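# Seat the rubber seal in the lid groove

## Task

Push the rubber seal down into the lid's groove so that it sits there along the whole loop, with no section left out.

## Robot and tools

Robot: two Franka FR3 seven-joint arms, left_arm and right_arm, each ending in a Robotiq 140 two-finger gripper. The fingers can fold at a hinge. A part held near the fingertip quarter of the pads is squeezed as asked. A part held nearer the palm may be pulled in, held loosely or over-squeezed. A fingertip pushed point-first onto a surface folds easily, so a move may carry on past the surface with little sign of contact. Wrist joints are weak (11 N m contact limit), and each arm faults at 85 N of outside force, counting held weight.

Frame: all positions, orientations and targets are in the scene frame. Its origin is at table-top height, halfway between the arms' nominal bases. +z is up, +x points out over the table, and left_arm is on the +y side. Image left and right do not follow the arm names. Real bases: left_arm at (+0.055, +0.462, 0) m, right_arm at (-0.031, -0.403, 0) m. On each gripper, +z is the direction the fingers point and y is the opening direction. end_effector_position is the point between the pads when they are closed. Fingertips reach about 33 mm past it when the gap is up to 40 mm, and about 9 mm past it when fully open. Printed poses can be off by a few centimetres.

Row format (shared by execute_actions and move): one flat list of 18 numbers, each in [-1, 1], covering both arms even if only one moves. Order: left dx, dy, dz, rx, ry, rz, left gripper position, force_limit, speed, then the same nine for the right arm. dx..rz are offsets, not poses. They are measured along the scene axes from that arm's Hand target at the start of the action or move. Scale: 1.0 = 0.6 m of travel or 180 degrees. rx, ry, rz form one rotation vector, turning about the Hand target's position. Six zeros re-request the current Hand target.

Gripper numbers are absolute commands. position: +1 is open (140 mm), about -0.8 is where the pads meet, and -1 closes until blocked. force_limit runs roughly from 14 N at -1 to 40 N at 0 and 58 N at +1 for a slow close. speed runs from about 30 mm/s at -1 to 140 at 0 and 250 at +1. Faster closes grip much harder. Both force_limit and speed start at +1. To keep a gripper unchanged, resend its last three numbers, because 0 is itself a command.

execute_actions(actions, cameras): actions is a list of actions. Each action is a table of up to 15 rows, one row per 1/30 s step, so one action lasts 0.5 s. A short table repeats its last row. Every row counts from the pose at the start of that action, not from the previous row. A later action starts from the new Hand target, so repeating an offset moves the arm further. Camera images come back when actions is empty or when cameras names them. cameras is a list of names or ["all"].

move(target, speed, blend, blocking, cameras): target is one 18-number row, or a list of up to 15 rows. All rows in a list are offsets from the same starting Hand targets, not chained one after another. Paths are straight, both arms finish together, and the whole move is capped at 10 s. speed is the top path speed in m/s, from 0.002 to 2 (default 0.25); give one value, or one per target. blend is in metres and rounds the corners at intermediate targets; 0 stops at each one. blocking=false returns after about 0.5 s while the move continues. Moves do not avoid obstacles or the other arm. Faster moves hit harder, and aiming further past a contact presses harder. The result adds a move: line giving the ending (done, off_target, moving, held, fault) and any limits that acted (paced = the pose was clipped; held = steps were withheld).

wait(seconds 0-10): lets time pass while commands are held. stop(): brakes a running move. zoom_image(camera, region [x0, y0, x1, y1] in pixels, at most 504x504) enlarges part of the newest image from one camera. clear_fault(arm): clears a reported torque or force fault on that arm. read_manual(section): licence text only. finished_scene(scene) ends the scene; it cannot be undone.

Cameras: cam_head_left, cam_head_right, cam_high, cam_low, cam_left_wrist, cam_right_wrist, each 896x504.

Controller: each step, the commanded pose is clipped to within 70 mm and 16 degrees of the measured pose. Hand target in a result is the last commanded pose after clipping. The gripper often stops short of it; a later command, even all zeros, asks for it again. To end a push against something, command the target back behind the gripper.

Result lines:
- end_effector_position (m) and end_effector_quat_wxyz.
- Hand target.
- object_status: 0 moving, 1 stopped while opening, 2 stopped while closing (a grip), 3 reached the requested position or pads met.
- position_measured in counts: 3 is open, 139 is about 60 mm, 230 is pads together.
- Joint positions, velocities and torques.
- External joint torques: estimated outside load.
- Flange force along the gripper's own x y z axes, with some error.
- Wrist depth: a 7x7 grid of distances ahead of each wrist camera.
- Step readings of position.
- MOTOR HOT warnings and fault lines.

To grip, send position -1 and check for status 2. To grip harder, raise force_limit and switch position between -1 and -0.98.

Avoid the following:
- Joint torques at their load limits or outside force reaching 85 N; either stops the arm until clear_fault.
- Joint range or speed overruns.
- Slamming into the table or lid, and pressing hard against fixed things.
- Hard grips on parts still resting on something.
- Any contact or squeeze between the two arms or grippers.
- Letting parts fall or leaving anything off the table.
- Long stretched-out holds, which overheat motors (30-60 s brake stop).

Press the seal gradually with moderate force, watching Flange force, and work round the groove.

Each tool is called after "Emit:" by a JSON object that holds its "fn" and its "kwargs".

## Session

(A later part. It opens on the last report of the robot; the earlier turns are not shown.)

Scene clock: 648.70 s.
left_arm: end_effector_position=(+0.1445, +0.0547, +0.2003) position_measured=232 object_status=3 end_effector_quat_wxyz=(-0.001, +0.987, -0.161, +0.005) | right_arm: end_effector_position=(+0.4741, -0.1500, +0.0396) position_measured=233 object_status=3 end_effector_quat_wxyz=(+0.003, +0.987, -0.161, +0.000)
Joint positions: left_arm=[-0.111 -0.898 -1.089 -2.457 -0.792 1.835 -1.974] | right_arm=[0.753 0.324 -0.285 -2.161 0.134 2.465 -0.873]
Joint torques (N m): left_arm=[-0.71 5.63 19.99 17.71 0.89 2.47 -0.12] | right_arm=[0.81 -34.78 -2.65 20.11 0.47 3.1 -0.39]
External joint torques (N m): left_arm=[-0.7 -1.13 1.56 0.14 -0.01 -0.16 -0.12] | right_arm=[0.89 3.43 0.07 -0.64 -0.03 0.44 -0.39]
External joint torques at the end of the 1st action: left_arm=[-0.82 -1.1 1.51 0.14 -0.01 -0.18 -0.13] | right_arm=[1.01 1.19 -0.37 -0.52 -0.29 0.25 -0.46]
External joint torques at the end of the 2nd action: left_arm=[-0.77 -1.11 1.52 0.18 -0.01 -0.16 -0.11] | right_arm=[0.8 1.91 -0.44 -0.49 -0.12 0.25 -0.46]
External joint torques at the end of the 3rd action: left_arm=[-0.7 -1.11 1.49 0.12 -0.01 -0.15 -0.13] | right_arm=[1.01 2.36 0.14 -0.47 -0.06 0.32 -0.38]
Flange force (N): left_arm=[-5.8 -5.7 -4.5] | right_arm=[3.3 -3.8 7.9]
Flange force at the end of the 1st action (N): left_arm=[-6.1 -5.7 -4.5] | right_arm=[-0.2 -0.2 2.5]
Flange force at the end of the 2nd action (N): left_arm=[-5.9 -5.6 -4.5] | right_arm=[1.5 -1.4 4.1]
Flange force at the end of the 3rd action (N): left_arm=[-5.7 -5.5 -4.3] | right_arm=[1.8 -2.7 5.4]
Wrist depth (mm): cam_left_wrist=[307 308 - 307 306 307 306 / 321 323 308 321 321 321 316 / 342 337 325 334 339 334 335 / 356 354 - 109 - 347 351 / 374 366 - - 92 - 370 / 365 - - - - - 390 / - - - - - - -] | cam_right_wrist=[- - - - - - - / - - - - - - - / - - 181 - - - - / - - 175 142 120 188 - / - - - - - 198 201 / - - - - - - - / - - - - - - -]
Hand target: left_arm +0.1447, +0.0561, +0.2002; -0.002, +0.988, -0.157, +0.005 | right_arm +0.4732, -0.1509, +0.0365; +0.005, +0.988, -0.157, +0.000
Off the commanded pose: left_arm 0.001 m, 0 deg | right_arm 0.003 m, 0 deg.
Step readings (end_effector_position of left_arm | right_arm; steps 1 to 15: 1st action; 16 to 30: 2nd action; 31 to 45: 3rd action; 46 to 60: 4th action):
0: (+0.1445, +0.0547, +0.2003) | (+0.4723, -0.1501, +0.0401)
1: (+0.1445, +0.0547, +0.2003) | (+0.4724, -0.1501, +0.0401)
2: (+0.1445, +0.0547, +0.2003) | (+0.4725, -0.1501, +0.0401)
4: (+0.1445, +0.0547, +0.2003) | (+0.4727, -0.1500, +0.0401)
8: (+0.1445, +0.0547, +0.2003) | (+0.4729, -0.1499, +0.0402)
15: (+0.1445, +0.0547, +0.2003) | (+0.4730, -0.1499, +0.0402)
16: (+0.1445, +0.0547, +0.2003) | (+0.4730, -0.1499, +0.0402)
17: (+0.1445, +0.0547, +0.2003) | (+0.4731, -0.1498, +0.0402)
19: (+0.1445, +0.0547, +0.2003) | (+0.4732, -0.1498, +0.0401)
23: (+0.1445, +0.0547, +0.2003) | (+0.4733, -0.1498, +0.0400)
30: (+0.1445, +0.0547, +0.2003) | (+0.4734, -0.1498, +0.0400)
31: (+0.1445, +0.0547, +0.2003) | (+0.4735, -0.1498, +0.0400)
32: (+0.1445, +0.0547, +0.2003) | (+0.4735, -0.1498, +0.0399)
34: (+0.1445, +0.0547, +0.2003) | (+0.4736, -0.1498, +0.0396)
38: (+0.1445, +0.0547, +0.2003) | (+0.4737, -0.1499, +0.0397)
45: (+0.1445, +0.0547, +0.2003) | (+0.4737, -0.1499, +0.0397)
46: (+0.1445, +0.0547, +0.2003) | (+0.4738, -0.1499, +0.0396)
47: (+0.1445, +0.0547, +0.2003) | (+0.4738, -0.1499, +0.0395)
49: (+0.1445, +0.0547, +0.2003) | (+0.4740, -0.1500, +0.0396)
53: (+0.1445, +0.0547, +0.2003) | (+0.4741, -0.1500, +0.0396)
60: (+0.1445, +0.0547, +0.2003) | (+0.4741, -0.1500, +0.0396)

Emit:
{"fn": "move", "kwargs": {"target": [[0,0,0,0,0,0,-0.85,-0.8,-0.5, 0,0,0.01417,0,0,0,-0.85,-1,0],[0,0,0,0,0,0,-0.85,-0.8,-0.5, 0.0205,0.12767,0.01417,0,0,0,-0.85,-1,0],[0,0,0,0,0,0,-0.85,-0.8,-0.5, 0.0205,0.12767,0.00667,0,0,0,-0.85,-1,0]], "speed": [0.08,0.2,0.06], "blend": [0.003,0.002,0]}}

Emit:
{"fn": "execute_actions", "kwargs": {"actions": [[[0,0,0,0,0,0,-0.85,-0.8,-0.5, 0,0,-0.00167,0,0,0,-0.85,-1,0]],[[0,0,0,0,0,0,-0.85,-0.8,-0.5, 0,0,-0.00167,0,0,0,-0.85,-1,0]],[[0,0,0,0,0,0,-0.85,-0.8,-0.5, 0,0,-0.00167,0,0,0,-0.85,-1,0]],[[0,0,0,0,0,0,-0.85,-0.8,-0.5, 0,0,-0.00167,0,0,0,-0.85,-1,0]]]}}

Scene clock: 651.93 s.
left_arm: end_effector_position=(+0.1445, +0.0547, +0.2003) position_measured=232 object_status=3 end_effector_quat_wxyz=(-0.001, +0.987, -0.161, +0.005) | right_arm: end_effector_position=(+0.4863, -0.0742, +0.0415) position_measured=233 object_status=3 end_effector_quat_wxyz=(+0.004, +0.988, -0.152, +0.002)
Joint positions: left_arm=[-0.111 -0.898 -1.089 -2.457 -0.792 1.835 -1.974] | right_arm=[0.818 0.438 -0.258 -1.972 0.147 2.388 -0.792]
Joint velocities: left_arm=[within noise] | right_arm=[0 0.001 0 0 -0.001 -0.001 0.008]
Joint torques (N m): left_arm=[-0.73 5.63 20 17.72 0.88 2.47 -0.12] | right_arm=[1.22 -40.88 -3.9 22.38 0.86 2.4 0.24]
External joint torques (N m): left_arm=[-0.65 -1.04 1.61 0.08 -0.01 -0.17 -0.12] | right_arm=[1.07 1.86 -0.76 0.76 0.31 -0.24 0.24]
Flange force (N): left_arm=[-5.6 -5.7 -4.5] | right_arm=[3.7 -6.7 2.2]
Wrist depth (mm): cam_left_wrist=[308 307 310 298 307 306 304 / 312 - 321 322 321 310 324 / 335 - 337 334 335 336 339 / 357 360 355 110 347 349 354 / 375 370 - - 92 - - / 365 - - - - - 393 / - - - - - - -] | cam_right_wrist=[- - - - - - - / - - - - - - - / - - - - - - - / - 192 - 127 - - - / - - - - - 186 - / - - - - - - - / - - - - - - -]
Hand target: left_arm +0.1447, +0.0561, +0.2002; -0.002, +0.988, -0.157, +0.005 | right_arm +0.4855, -0.0743, +0.0405; +0.005, +0.988, -0.157, +0.000
Off the commanded pose: left_arm 0.001 m, 0 deg | right_arm 0.001 m, 1 deg.
move: done

Scene clock: 654.13 s.
left_arm: end_effector_position=(+0.1445, +0.0547, +0.2003) position_measured=232 object_status=3 end_effector_quat_wxyz=(-0.001, +0.987, -0.161, +0.005) | right_arm: end_effector_position=(+0.4859, -0.0746, +0.0394) position_measured=233 object_status=3 end_effector_quat_wxyz=(+0.005, +0.988, -0.153, +0.001)
Joint positions: left_arm=[-0.111 -0.898 -1.089 -2.457 -0.792 1.835 -1.974] | right_arm=[0.818 0.442 -0.258 -1.972 0.148 2.39 -0.79]
Joint torques (N m): left_arm=[-0.72 5.65 19.99 17.71 0.9 2.47 -0.1] | right_arm=[1.13 -39 -2.83 21.64 1.05 3.12 0.16]
External joint torques (N m): left_arm=[-0.79 -1.14 1.47 0.16 -0.01 -0.17 -0.1] | right_arm=[1.03 3.88 0.39 0 0.5 0.48 0.16]
External joint torques at the end of the 1st action: left_arm=[-0.68 -1.05 1.53 -0.01 0 -0.17 -0.12] | right_arm=[0.93 2.08 -0.47 0.54 0.28 -0.01 0.13]
External joint torques at the end of the 2nd action: left_arm=[-0.72 -1.1 1.48 0.08 -0.01 -0.17 -0.14] | right_arm=[0.87 1.93 -0.4 0.48 0.33 0.1 0.21]
External joint torques at the end of the 3rd action: left_arm=[-0.71 -1.12 1.48 0.09 -0.02 -0.17 -0.14] | right_arm=[1.39 2.87 0.42 0.31 0.44 0.28 0.14]
Flange force (N): left_arm=[-5.9 -5.6 -4.4] | right_arm=[4.4 -7.8 7.9]
Flange force at the end of the 1st action (N): left_arm=[-5.7 -5.9 -4.2] | right_arm=[3.6 -6.1 3.2]
Flange force at the end of the 2nd action (N): left_arm=[-5.8 -5.6 -4.3] | right_arm=[3.0 -5.6 3.2]
Flange force at the end of the 3rd action (N): left_arm=[-5.8 -5.6 -4.3] | right_arm=[3.3 -7.2 5.6]
Wrist depth (mm): cam_left_wrist=[306 303 306 307 307 306 306 / 321 325 316 316 326 311 319 / 338 342 - 334 338 - 336 / - 357 354 119 353 354 347 / 383 364 - - 92 367 368 / 366 - - - - - 383 / - - - - - - -] | cam_right_wrist=[- - - - - - - / - - - - - - - / - 180 - - 168 173 178 / - - 192 118 178 178 - / - - - - - - - / - - - - - - - / - - - - - - -]
Hand target: left_arm +0.1447, +0.0561, +0.2002; -0.002, +0.988, -0.157, +0.005 | right_arm +0.4855, -0.0743, +0.0365; +0.005, +0.988, -0.157, +0.000
Off the commanded pose: left_arm 0.001 m, 0 deg | right_arm 0.003 m, 1 deg.
Step readings (end_effector_position of left_arm | right_arm; steps 1 to 15: 1st action; 16 to 30: 2nd action; 31 to 45: 3rd action; 46 to 60: 4th action):
0: (+0.1445, +0.0547, +0.2003) | (+0.4863, -0.0742, +0.0415)
1: (+0.1445, +0.0547, +0.2003) | (+0.4863, -0.0742, +0.0414)
2: (+0.1445, +0.0547, +0.2003) | (+0.4863, -0.0742, +0.0413)
4: (+0.1445, +0.0547, +0.2003) | (+0.4861, -0.0743, +0.0409)
8: (+0.1445, +0.0547, +0.2003) | (+0.4860, -0.0745, +0.0405)
15: (+0.1445, +0.0547, +0.2003) | (+0.4860, -0.0745, +0.0405)
16: (+0.1445, +0.0547, +0.2003) | (+0.4860, -0.0745, +0.0405)
17: (+0.1445, +0.0547, +0.2003) | (+0.4859, -0.0745, +0.0403)
19: (+0.1445, +0.0547, +0.2003) | (+0.4858, -0.0747, +0.0399)
23: (+0.1445, +0.0547, +0.2003) | (+0.4856, -0.0748, +0.0395)
30: (+0.1445, +0.0547, +0.2003) | (+0.4856, -0.0748, +0.0395)
31: (+0.1445, +0.0547, +0.2003) | (+0.4856, -0.0747, +0.0395)
32: (+0.1445, +0.0547, +0.2003) | (+0.4857, -0.0747, +0.0394)
34: (+0.1445, +0.0547, +0.2003) | (+0.4858, -0.0747, +0.0394)
38: (+0.1445, +0.0547, +0.2003) | (+0.4858, -0.0747, +0.0394)
45: (+0.1445, +0.0547, +0.2003) | (+0.4858, -0.0747, +0.0394)
46: (+0.1445, +0.0547, +0.2003) | (+0.4858, -0.0746, +0.0394)
47: (+0.1445, +0.0547, +0.2003) | (+0.4859, -0.0746, +0.0393)
49: (+0.1445, +0.0547, +0.2003) | (+0.4859, -0.0746, +0.0394)
53: (+0.1445, +0.0547, +0.2003) | (+0.4859, -0.0746, +0.0394)
60: (+0.1445, +0.0547, +0.2003) | (+0.4859, -0.0746, +0.0394)

Emit:
{"fn": "move", "kwargs": {"target": [[0,0,0,0,0,0,-0.85,-0.8,-0.5, 0,0,0.05,0,0,0,-0.85,-1,0],[0,0,0,0,0,0,-0.85,-0.8,-0.5, -0.2,-0.27,0.19,0,0,0,-0.85,-1,0]], "speed": [0.12,0.3], "blend": [0.02,0], "cameras": ["cam_right_wrist"]}}

Emit:
{"fn": "zoom_image", "kwargs": {"camera": "cam_right_wrist", "region": [20, 0, 380, 420]}}

Scene clock: 656.60 s.
left_arm: end_effector_position=(+0.1445, +0.0547, +0.2003) position_measured=232 object_status=3 end_effector_quat_wxyz=(-0.001, +0.987, -0.161, +0.005) | right_arm: end_effector_position=(+0.3665, -0.2351, +0.1507) position_measured=233 object_status=3 end_effector_quat_wxyz=(+0.002, +0.988, -0.155, +0.000)
Joint positions: left_arm=[-0.111 -0.898 -1.089 -2.457 -0.792 1.835 -1.974] | right_arm=[0.755 -0.27 -0.349 -2.54 -0.125 2.28 -0.762]
Joint velocities: left_arm=[within noise] | right_arm=[-0.002 -0.001 0.001 0.001 -0.002 -0.004 0.005]
Joint torques (N m): left_arm=[-0.7 5.62 20.01 17.66 0.9 2.47 -0.12] | right_arm=[0.18 -20.15 1.53 22.34 0.09 2.42 0.24]
External joint torques (N m): left_arm=[-0.66 -1.12 1.58 0.02 0.01 -0.16 -0.12] | right_arm=[0.24 -0.13 -0.63 -0.39 -0.52 -0.23 0.23]
Flange force (N): left_arm=[-5.8 -6.0 -4.4] | right_arm=[-1.3 1.7 -0.4]
Wrist depth (mm): cam_left_wrist=[304 309 307 307 305 307 304 / 325 323 320 321 317 314 316 / 339 338 337 331 335 337 342 / 354 355 353 115 352 346 350 / 363 - - - 92 373 370 / 367 - - - - - 386 / - - - - - - -] | cam_right_wrist=[- 249 - - - - - / - - 264 - - - 277 / - - - 286 - - 288 / - - - 112 - - - / - - - - - - - / - - - - - - - / - - - - - - -]
Hand target: left_arm +0.1447, +0.0561, +0.2002; -0.002, +0.988, -0.157, +0.005 | right_arm +0.3655, -0.2363, +0.1505; +0.005, +0.988, -0.157, +0.000
Off the commanded pose: left_arm 0.001 m, 0 deg | right_arm 0.002 m, 0 deg.
move: done; blend cut to 0.015 m at target 1
Images, in order (width x height): cam_right_wrist 896x504.

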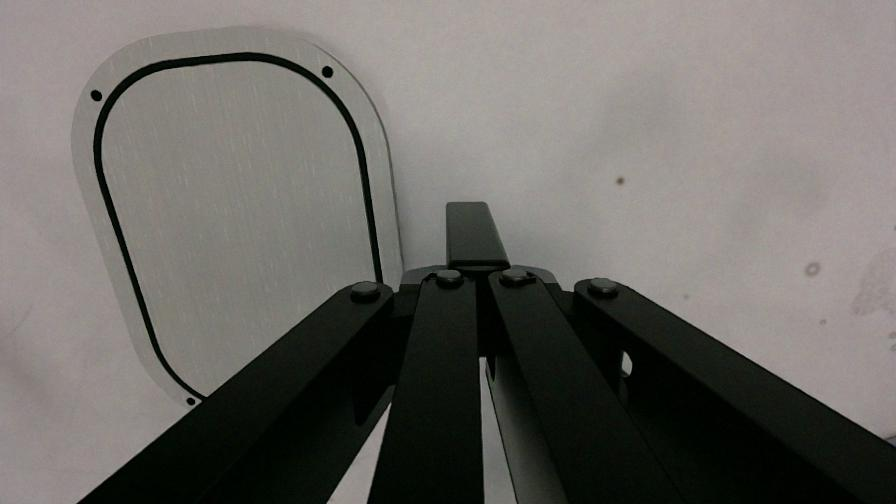

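Scaled by 1.200 from the camera's 896x504 image, which has a finer 1280x720 frame.

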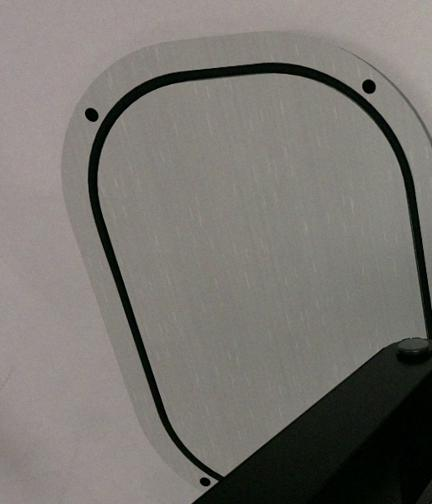

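Emit:
{"fn": "zoom_image", "kwargs": {"camera": "cam_right_wrist", "region": [80, 40, 240, 200]}}

Emit:
{"fn": "zoom_image", "kwargs": {"camera": "cam_right_wrist", "region": [200, 40, 390, 200]}}

Emit:
{"fn": "zoom_image", "kwargs": {"camera": "cam_right_wrist", "region": [80, 180, 220, 410]}}

Scaled by 3.150 from the camera's 896x504 image, which has a finer 1280x720 frame.

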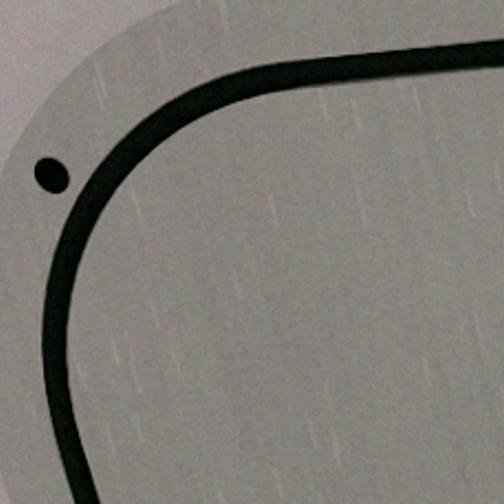

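Scaled by 2.653 from the camera's 896x504 image, which has a finer 1280x720 frame.

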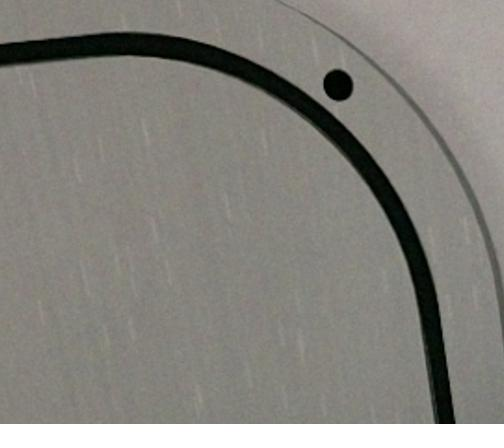

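Scaled by 2.191 from the camera's 896x504 image, which has a finer 1280x720 frame.

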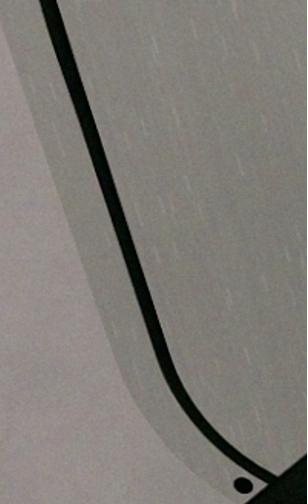

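Emit:
{"fn": "move", "kwargs": {"target": [[0,0,0,0,0,0,-0.85,-0.8,-0.5, 0.0165,0.09,-0.16,0,0,0,-0.85,-1,0],[0,0,0,0,0,0,-0.85,-0.8,-0.5, 0.0165,0.09,-0.18,0,0,0,-0.85,-1,0]], "speed": [0.25,0.06], "blend": [0.003,0], "cameras": ["cam_right_wrist"]}}

Emit:
{"fn": "execute_actions", "kwargs": {"actions": [[[0,0,0,0,0,0,-0.85,-0.8,-0.5, 0,0,-0.00167,0,0,0,-0.85,-1,0]],[[0,0,0,0,0,0,-0.85,-0.8,-0.5, 0,0,-0.00167,0,0,0,-0.85,-1,0]],[[0,0,0,0,0,0,-0.85,-0.8,-0.5, 0,0,-0.00167,0,0,0,-0.85,-1,0]],[[0,0,0,0,0,0,-0.85,-0.8,-0.5, 0,0,-0.00167,0,0,0,-0.85,-1,0]],[[0,0,0,0,0,0,-0.85,-0.8,-0.5, 0,0,-0.00167,0,0,0,-0.85,-1,0]],[[0,0,0,0,0,0,-0.85,-0.8,-0.5, 0,0,-0.00167,0,0,0,-0.85,-1,0]]]}}

Scene clock: 661.13 s.
left_arm: end_effector_position=(+0.1445, +0.0547, +0.2003) position_measured=232 object_status=3 end_effector_quat_wxyz=(-0.001, +0.987, -0.161, +0.005) | right_arm: end_effector_position=(+0.3751, -0.1838, +0.0428) position_measured=233 object_status=3 end_effector_quat_wxyz=(+0.006, +0.987, -0.160, +0.000)
Joint positions: left_arm=[-0.111 -0.898 -1.089 -2.457 -0.792 1.835 -1.974] | right_arm=[0.823 0.065 -0.318 -2.519 0.021 2.573 -0.763]
Joint velocities: left_arm=[within noise] | right_arm=[0 -0.001 0.002 -0.001 0 0.005 -0.007]
Joint torques (N m): left_arm=[-0.71 5.63 20 17.7 0.89 2.47 -0.11] | right_arm=[0.99 -26.77 -0.72 19.94 0.72 2.87 -0.47]
External joint torques (N m): left_arm=[-0.77 -1.11 1.53 0.16 -0.02 -0.17 -0.11] | right_arm=[0.98 1.43 -0.22 0.73 0.29 0.24 -0.47]
Flange force (N): left_arm=[-5.9 -5.7 -4.5] | right_arm=[4.6 -4.7 5.0]
Wrist depth (mm): cam_left_wrist=[307 301 304 304 306 307 306 / 323 326 323 324 312 325 321 / 338 338 333 334 357 334 - / 355 347 350 115 355 353 - / 373 - - - 92 367 371 / 366 - - - - - 389 / - - - - - - -] | cam_right_wrist=[- - - - - - - / 162 - - - - - - / 173 - - 169 - - - / 180 180 183 112 - - - / - 190 - - - 201 - / - - - - - - - / - - - - - - -]
Hand target: left_arm +0.1447, +0.0561, +0.2002; -0.002, +0.988, -0.157, +0.005 | right_arm +0.3754, -0.1823, +0.0425; +0.005, +0.988, -0.157, +0.000
Off the commanded pose: left_arm 0.001 m, 0 deg | right_arm 0.002 m, 0 deg.
move: done
Images, in order (width x height): cam_right_wrist 896x504.

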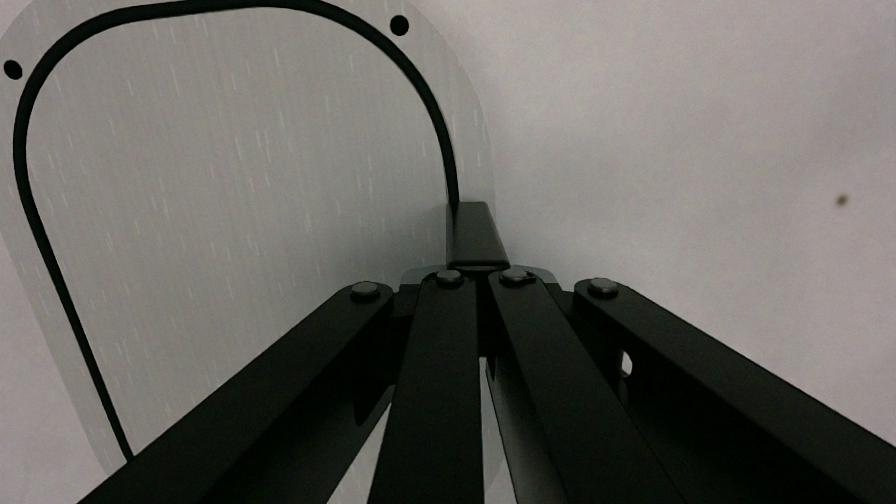

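Scene clock: 664.33 s.
left_arm: end_effector_position=(+0.1445, +0.0547, +0.2003) position_measured=232 object_status=3 end_effector_quat_wxyz=(-0.001, +0.987, -0.161, +0.005) | right_arm: end_effector_position=(+0.3763, -0.1821, +0.0398) position_measured=233 object_status=3 end_effector_quat_wxyz=(+0.004, +0.987, -0.159, +0.001)
Joint positions: left_arm=[-0.111 -0.898 -1.089 -2.457 -0.792 1.835 -1.974] | right_arm=[0.823 0.075 -0.316 -2.519 0.031 2.586 -0.771]
Joint torques (N m): left_arm=[-0.69 5.64 20.01 17.69 0.88 2.47 -0.1] | right_arm=[1.18 -23.48 -0.86 18.53 0.8 3.37 -0.41]
External joint torques (N m): left_arm=[-0.73 -1.16 1.52 0.11 -0.01 -0.17 -0.1] | right_arm=[1.23 5.04 -0.22 -0.63 0.37 0.71 -0.41]
External joint torques at the end of the 2nd action: left_arm=[-0.66 -1.15 1.6 0.09 -0.01 -0.16 -0.13] | right_arm=[1.02 1.43 -0.13 0.34 0.31 0.31 -0.47]
External joint torques at the end of the 3rd action: left_arm=[-0.78 -1.13 1.48 0.14 -0.02 -0.17 -0.11] | right_arm=[1.01 1.66 -0.08 0.18 0.3 0.26 -0.47]
External joint torques at the end of the 4th action: left_arm=[-0.72 -1.11 1.52 0.1 0 -0.16 -0.12] | right_arm=[0.71 2.53 -0.3 0.04 0.27 0.29 -0.45]
External joint torques at the end of the 5th action: left_arm=[-0.76 -1.15 1.48 0.14 0 -0.17 -0.13] | right_arm=[0.73 3.68 -0.45 -0.36 0.24 0.4 -0.48]
Flange force (N): left_arm=[-5.9 -5.8 -4.4] | right_arm=[7.1 -8.0 16.1]
Flange force at the end of the 2nd action (N): left_arm=[-5.8 -5.8 -4.5] | right_arm=[3.6 -3.8 5.4]
Flange force at the end of the 3rd action (N): left_arm=[-5.9 -5.7 -4.4] | right_arm=[3.6 -3.9 5.9]
Flange force at the end of the 4th action (N): left_arm=[-5.8 -5.7 -4.4] | right_arm=[5.1 -4.7 8.2]
Flange force at the end of the 5th action (N): left_arm=[-5.9 -5.6 -4.4] | right_arm=[6.2 -5.6 11.5]
Wrist depth (mm): cam_left_wrist=[- 308 307 306 303 306 303 / 324 322 315 320 320 319 - / 341 337 338 334 334 332 340 / 356 344 - 115 352 343 344 / 378 372 - - 92 368 368 / 366 - - - - - 386 / - - - - - - -] | cam_right_wrist=[152 154 153 151 165 - - / 158 161 159 161 - - - / - 171 - 170 179 - - / 177 177 176 126 184 - - / 185 - - - - - - / - - - - - - - / - - - - - - -]
Hand target: left_arm +0.1447, +0.0561, +0.2002; -0.002, +0.988, -0.157, +0.005 | right_arm +0.3754, -0.1823, +0.0365; +0.005, +0.988, -0.157, +0.000
Off the commanded pose: left_arm 0.001 m, 0 deg | right_arm 0.003 m, 0 deg.
Step readings (end_effector_position of left_arm | right_arm; steps 1 to 15: 1st action; 16 to 30: 2nd action; 31 to 45: 3rd action; 46 to 60: 4th action; 61 to 75: 5th action; 76 to 90: 6th action):
0: (+0.1445, +0.0547, +0.2003) | (+0.3751, -0.1838, +0.0428)
1: (+0.1445, +0.0547, +0.2003) | (+0.3752, -0.1838, +0.0428)
2: (+0.1445, +0.0547, +0.2003) | (+0.3753, -0.1837, +0.0426)
4: (+0.1445, +0.0547, +0.2003) | (+0.3752, -0.1838, +0.0422)
8: (+0.1445, +0.0547, +0.2003) | (+0.3753, -0.1838, +0.0419)
15: (+0.1445, +0.0547, +0.2003) | (+0.3755, -0.1837, +0.0420)
16: (+0.1445, +0.0547, +0.2003) | (+0.3755, -0.1837, +0.0419)
17: (+0.1445, +0.0547, +0.2003) | (+0.3755, -0.1837, +0.0417)
19: (+0.1445, +0.0547, +0.2003) | (+0.3754, -0.1838, +0.0413)
23: (+0.1445, +0.0547, +0.2003) | (+0.3755, -0.1838, +0.0410)
30: (+0.1445, +0.0547, +0.2003) | (+0.3756, -0.1837, +0.0411)
31: (+0.1445, +0.0547, +0.2003) | (+0.3757, -0.1837, +0.0410)
32: (+0.1445, +0.0547, +0.2003) | (+0.3757, -0.1837, +0.0408)
34: (+0.1445, +0.0547, +0.2003) | (+0.3756, -0.1838, +0.0404)
38: (+0.1445, +0.0547, +0.2003) | (+0.3757, -0.1837, +0.0402)
45: (+0.1445, +0.0547, +0.2003) | (+0.3757, -0.1836, +0.0402)
46: (+0.1445, +0.0547, +0.2003) | (+0.3758, -0.1836, +0.0402)
47: (+0.1445, +0.0547, +0.2003) | (+0.3758, -0.1835, +0.0400)
49: (+0.1445, +0.0547, +0.2003) | (+0.3759, -0.1833, +0.0400)
53: (+0.1445, +0.0547, +0.2003) | (+0.3760, -0.1830, +0.0400)
60: (+0.1445, +0.0547, +0.2003) | (+0.3760, -0.1829, +0.0400)
61: (+0.1445, +0.0547, +0.2003) | (+0.3760, -0.1828, +0.0400)
62: (+0.1445, +0.0547, +0.2003) | (+0.3761, -0.1827, +0.0399)
64: (+0.1445, +0.0547, +0.2003) | (+0.3761, -0.1824, +0.0399)
68: (+0.1445, +0.0547, +0.2003) | (+0.3762, -0.1822, +0.0399)
75: (+0.1445, +0.0547, +0.2003) | (+0.3762, -0.1822, +0.0399)
76: (+0.1445, +0.0547, +0.2003) | (+0.3762, -0.1822, +0.0399)
77: (+0.1445, +0.0547, +0.2003) | (+0.3762, -0.1821, +0.0398)
79: (+0.1445, +0.0547, +0.2003) | (+0.3763, -0.1821, +0.0398)
83: (+0.1445, +0.0547, +0.2003) | (+0.3763, -0.1821, +0.0398)
90: (+0.1445, +0.0547, +0.2003) | (+0.3763, -0.1821, +0.0398)

Emit:
{"fn": "move", "kwargs": {"target": [[0,0,0,0,0,0,-0.85,-0.8,-0.5, 0,0,0.01333,0,0,0,-0.85,-1,0],[0,0,0,0,0,0,-0.85,-0.8,-0.5, 0.0084,0.0365,0.01333,0,0,0,-0.85,-1,0],[0,0,0,0,0,0,-0.85,-0.8,-0.5, 0.0084,0.0365,0.00667,0,0,0,-0.85,-1,0]], "speed": [0.06,0.12,0.06], "blend": [0.003,0.002,0]}}

Emit:
{"fn": "execute_actions", "kwargs": {"actions": [[[0,0,0,0,0,0,-0.85,-0.8,-0.5, 0,0,-0.00167,0,0,0,-0.85,-1,0]],[[0,0,0,0,0,0,-0.85,-0.8,-0.5, 0,0,-0.00167,0,0,0,-0.85,-1,0]],[[0,0,0,0,0,0,-0.85,-0.8,-0.5, 0,0,-0.00167,0,0,0,-0.85,-1,0]],[[0,0,0,0,0,0,-0.85,-0.8,-0.5, 0,0,-0.00167,0,0,0,-0.85,-1,0]]]}}

Scene clock: 666.50 s.
left_arm: end_effector_position=(+0.1445, +0.0547, +0.2003) position_measured=232 object_status=3 end_effector_quat_wxyz=(-0.001, +0.987, -0.161, +0.005) | right_arm: end_effector_position=(+0.3815, -0.1613, +0.0412) position_measured=233 object_status=3 end_effector_quat_wxyz=(+0.004, +0.988, -0.153, +0.001)
Joint positions: left_arm=[-0.111 -0.898 -1.089 -2.457 -0.792 1.835 -1.974] | right_arm=[0.841 0.108 -0.299 -2.469 0.043 2.568 -0.759]
Joint velocities: left_arm=[within noise] | right_arm=[0 0 0 0.001 0.002 0.001 0.006]
Joint torques (N m): left_arm=[-0.73 5.63 19.97 17.68 0.89 2.47 -0.14] | right_arm=[1.16 -28.41 -1.36 20.12 0.74 2.49 0.22]
External joint torques (N m): left_arm=[-0.71 -1.12 1.5 0.06 0 -0.16 -0.14] | right_arm=[1.24 1.43 -0.46 0.82 0.3 -0.14 0.21]
Flange force (N): left_arm=[-5.9 -5.7 -4.3] | right_arm=[3.0 -5.7 2.8]
Wrist depth (mm): cam_left_wrist=[303 - 309 306 307 307 305 / - - 321 318 318 319 317 / - - - 333 - 335 343 / 365 352 - 110 348 349 353 / 365 369 - - 92 - 366 / 364 - - - - - - / - - - - - - -] | cam_right_wrist=[155 - 156 153 - - - / 161 162 161 - 173 - - / 169 - - - 173 183 - / - - 179 118 175 - - / - 188 94 - - 199 - / - - - - - - - / - - - - - - -]
Hand target: left_arm +0.1447, +0.0561, +0.2002; -0.002, +0.988, -0.157, +0.005 | right_arm +0.3805, -0.1604, +0.0405; +0.005, +0.988, -0.157, +0.000
Off the commanded pose: left_arm 0.001 m, 0 deg | right_arm 0.002 m, 1 deg.
move: done

Scene clock: 668.70 s.
left_arm: end_effector_position=(+0.1445, +0.0547, +0.2003) position_measured=232 object_status=3 end_effector_quat_wxyz=(-0.001, +0.987, -0.161, +0.005) | right_arm: end_effector_position=(+0.3808, -0.1619, +0.0391) position_measured=233 object_status=3 end_effector_quat_wxyz=(+0.005, +0.988, -0.155, +0.000)
Joint positions: left_arm=[-0.111 -0.898 -1.089 -2.457 -0.792 1.835 -1.974] | right_arm=[0.84 0.113 -0.299 -2.468 0.047 2.569 -0.758]
Joint torques (N m): left_arm=[-0.69 5.64 19.99 17.69 0.88 2.47 -0.11] | right_arm=[2.18 -25.38 0.32 19.4 1.17 3.76 0.07]
External joint torques (N m): left_arm=[-0.71 -1.11 1.54 0.11 -0.01 -0.16 -0.11] | right_arm=[2.2 4.47 1.2 0.2 0.73 1.14 0.06]
External joint torques at the end of the 1st action: left_arm=[-0.59 -1.04 1.59 -0.02 0 -0.16 -0.12] | right_arm=[1.21 1.59 -0.45 0.5 0.33 0.01 0.2]
External joint torques at the end of the 2nd action: left_arm=[-0.7 -1.06 1.57 0.08 -0.02 -0.17 -0.11] | right_arm=[1.29 1.72 -0.2 0.41 0.4 0.28 0.15]
External joint torques at the end of the 3rd action: left_arm=[-0.69 -1.12 1.55 0.11 -0.01 -0.16 -0.18] | right_arm=[2.12 3.1 0.95 0.26 0.67 0.62 0.09]
Flange force (N): left_arm=[-5.8 -5.7 -4.4] | right_arm=[4.8 -10.9 15.1]
Flange force at the end of the 1st action (N): left_arm=[-5.6 -5.9 -4.3] | right_arm=[2.5 -5.0 3.8]
Flange force at the end of the 2nd action (N): left_arm=[-5.8 -5.8 -4.4] | right_arm=[2.3 -5.1 5.0]
Flange force at the end of the 3rd action (N): left_arm=[-5.8 -5.6 -4.4] | right_arm=[3.0 -8.6 10.1]
Wrist depth (mm): cam_left_wrist=[307 303 310 297 306 304 307 / 321 317 320 319 313 - 319 / 335 340 338 328 342 338 336 / - - 354 115 350 352 352 / 364 - - - 92 - - / 367 - - - - - - / - - - - - - -] | cam_right_wrist=[- 152 152 152 - - - / 159 159 163 160 - - - / - 167 - 163 168 - - / - - - 112 173 - - / 187 186 89 - - - - / - - - - - - - / - - - - - - -]
Hand target: left_arm +0.1447, +0.0561, +0.2002; -0.002, +0.988, -0.157, +0.005 | right_arm +0.3805, -0.1604, +0.0365; +0.005, +0.988, -0.157, +0.000
Off the commanded pose: left_arm 0.001 m, 0 deg | right_arm 0.003 m, 0 deg.
Step readings (end_effector_position of left_arm | right_arm; steps 1 to 15: 1st action; 16 to 30: 2nd action; 31 to 45: 3rd action; 46 to 60: 4th action):
0: (+0.1445, +0.0547, +0.2003) | (+0.3815, -0.1613, +0.0412)
1: (+0.1445, +0.0547, +0.2003) | (+0.3815, -0.1613, +0.0412)
2: (+0.1445, +0.0547, +0.2003) | (+0.3815, -0.1613, +0.0410)
4: (+0.1445, +0.0547, +0.2003) | (+0.3812, -0.1615, +0.0405)
8: (+0.1445, +0.0547, +0.2003) | (+0.3810, -0.1617, +0.0401)
15: (+0.1445, +0.0547, +0.2003) | (+0.3810, -0.1616, +0.0401)
16: (+0.1445, +0.0547, +0.2003) | (+0.3810, -0.1616, +0.0401)
17: (+0.1445, +0.0547, +0.2003) | (+0.3810, -0.1617, +0.0399)
19: (+0.1445, +0.0547, +0.2003) | (+0.3808, -0.1619, +0.0394)
23: (+0.1445, +0.0547, +0.2003) | (+0.3808, -0.1619, +0.0392)
30: (+0.1445, +0.0547, +0.2003) | (+0.3808, -0.1619, +0.0392)
31: (+0.1445, +0.0547, +0.2003) | (+0.3808, -0.1619, +0.0392)
32: (+0.1445, +0.0547, +0.2003) | (+0.3808, -0.1619, +0.0392)
34: (+0.1445, +0.0547, +0.2003) | (+0.3808, -0.1619, +0.0392)
38: (+0.1445, +0.0547, +0.2003) | (+0.3808, -0.1619, +0.0392)
45: (+0.1445, +0.0547, +0.2003) | (+0.3808, -0.1619, +0.0392)
46: (+0.1445, +0.0547, +0.2003) | (+0.3808, -0.1619, +0.0392)
47: (+0.1445, +0.0547, +0.2003) | (+0.3808, -0.1619, +0.0391)
49: (+0.1445, +0.0547, +0.2003) | (+0.3808, -0.1619, +0.0391)
53: (+0.1445, +0.0547, +0.2003) | (+0.3808, -0.1619, +0.0391)
60: (+0.1445, +0.0547, +0.2003) | (+0.3808, -0.1619, +0.0391)

Emit:
{"fn": "move", "kwargs": {"target": [[0,0,0,0,0,0,-0.85,-0.8,-0.5, 0,0,0.05,0,0,0,-0.85,-1,0],[0,0,0,0,0,0,-0.85,-0.8,-0.5, 0.0,-0.18,0.2,0,0,0,-0.85,-1,0]], "speed": [0.12,0.3], "blend": [0.02,0], "cameras": ["cam_right_wrist"]}}

Emit:
{"fn": "zoom_image", "kwargs": {"camera": "cam_right_wrist", "region": [0, 0, 400, 420]}}

Scene clock: 671.10 s.
left_arm: end_effector_position=(+0.1445, +0.0547, +0.2003) position_measured=232 object_status=3 end_effector_quat_wxyz=(-0.001, +0.987, -0.161, +0.005) | right_arm: end_effector_position=(+0.3814, -0.2672, +0.1567) position_measured=233 object_status=3 end_effector_quat_wxyz=(+0.003, +0.987, -0.163, +0.000)
Joint positions: left_arm=[-0.111 -0.898 -1.089 -2.457 -0.792 1.835 -1.974] | right_arm=[0.722 -0.277 -0.395 -2.525 -0.144 2.261 -0.813]
Joint velocities: left_arm=[within noise] | right_arm=[0.001 -0.001 0 0.001 0 -0.003 -0.007]
Joint torques (N m): left_arm=[-0.7 5.61 19.96 17.66 0.88 2.47 -0.09] | right_arm=[0.98 -19.72 1.96 22.5 0.05 2.32 -0.52]
External joint torques (N m): left_arm=[-0.72 -1.11 1.46 0.04 -0.01 -0.18 -0.09] | right_arm=[0.97 -0.08 -0.67 -0.38 -0.57 -0.34 -0.52]
Flange force (N): left_arm=[-5.8 -5.8 -4.2] | right_arm=[0.2 1.4 -0.2]
Wrist depth (mm): cam_left_wrist=[310 - 303 306 300 305 304 / 323 332 317 321 320 321 314 / - 339 - 331 336 335 337 / 354 - 353 119 350 356 352 / - 369 - - 92 370 371 / 367 - - - - - - / - - - - - - -] | cam_right_wrist=[- 275 - - - - - / - - - - - - - / - - - - - - - / - 296 - 112 - - 307 / - - - - - - - / - - - - - - - / - - - - - - -]
Hand target: left_arm +0.1447, +0.0561, +0.2002; -0.002, +0.988, -0.157, +0.005 | right_arm +0.3805, -0.2684, +0.1565; +0.005, +0.988, -0.157, +0.000
Off the commanded pose: left_arm 0.001 m, 0 deg | right_arm 0.002 m, 1 deg.
move: done; blend cut to 0.015 m at target 1
Images, in order (width x height): cam_right_wrist 896x504.

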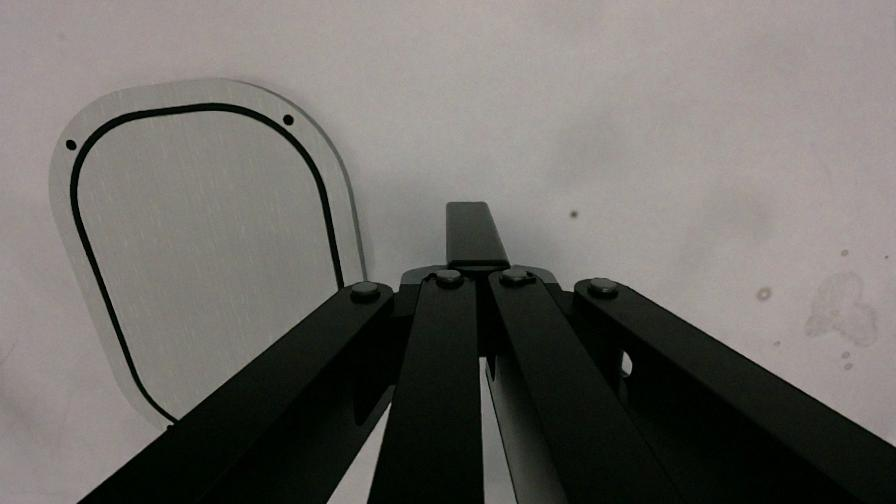

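Scaled by 1.200 from the camera's 896x504 image, which has a finer 1280x720 frame.

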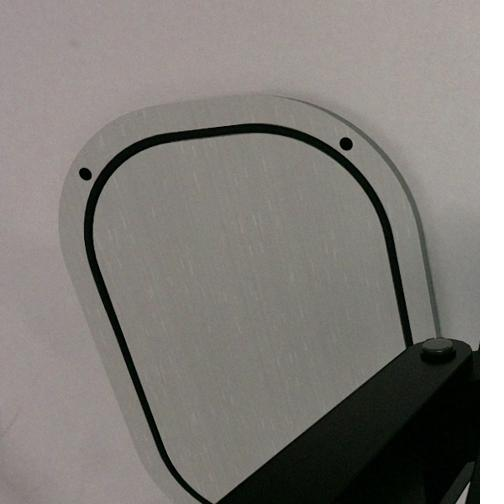

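Emit:
{"fn": "finished_scene", "kwargs": {"scene": 2}}

The scene is finished: the task was done.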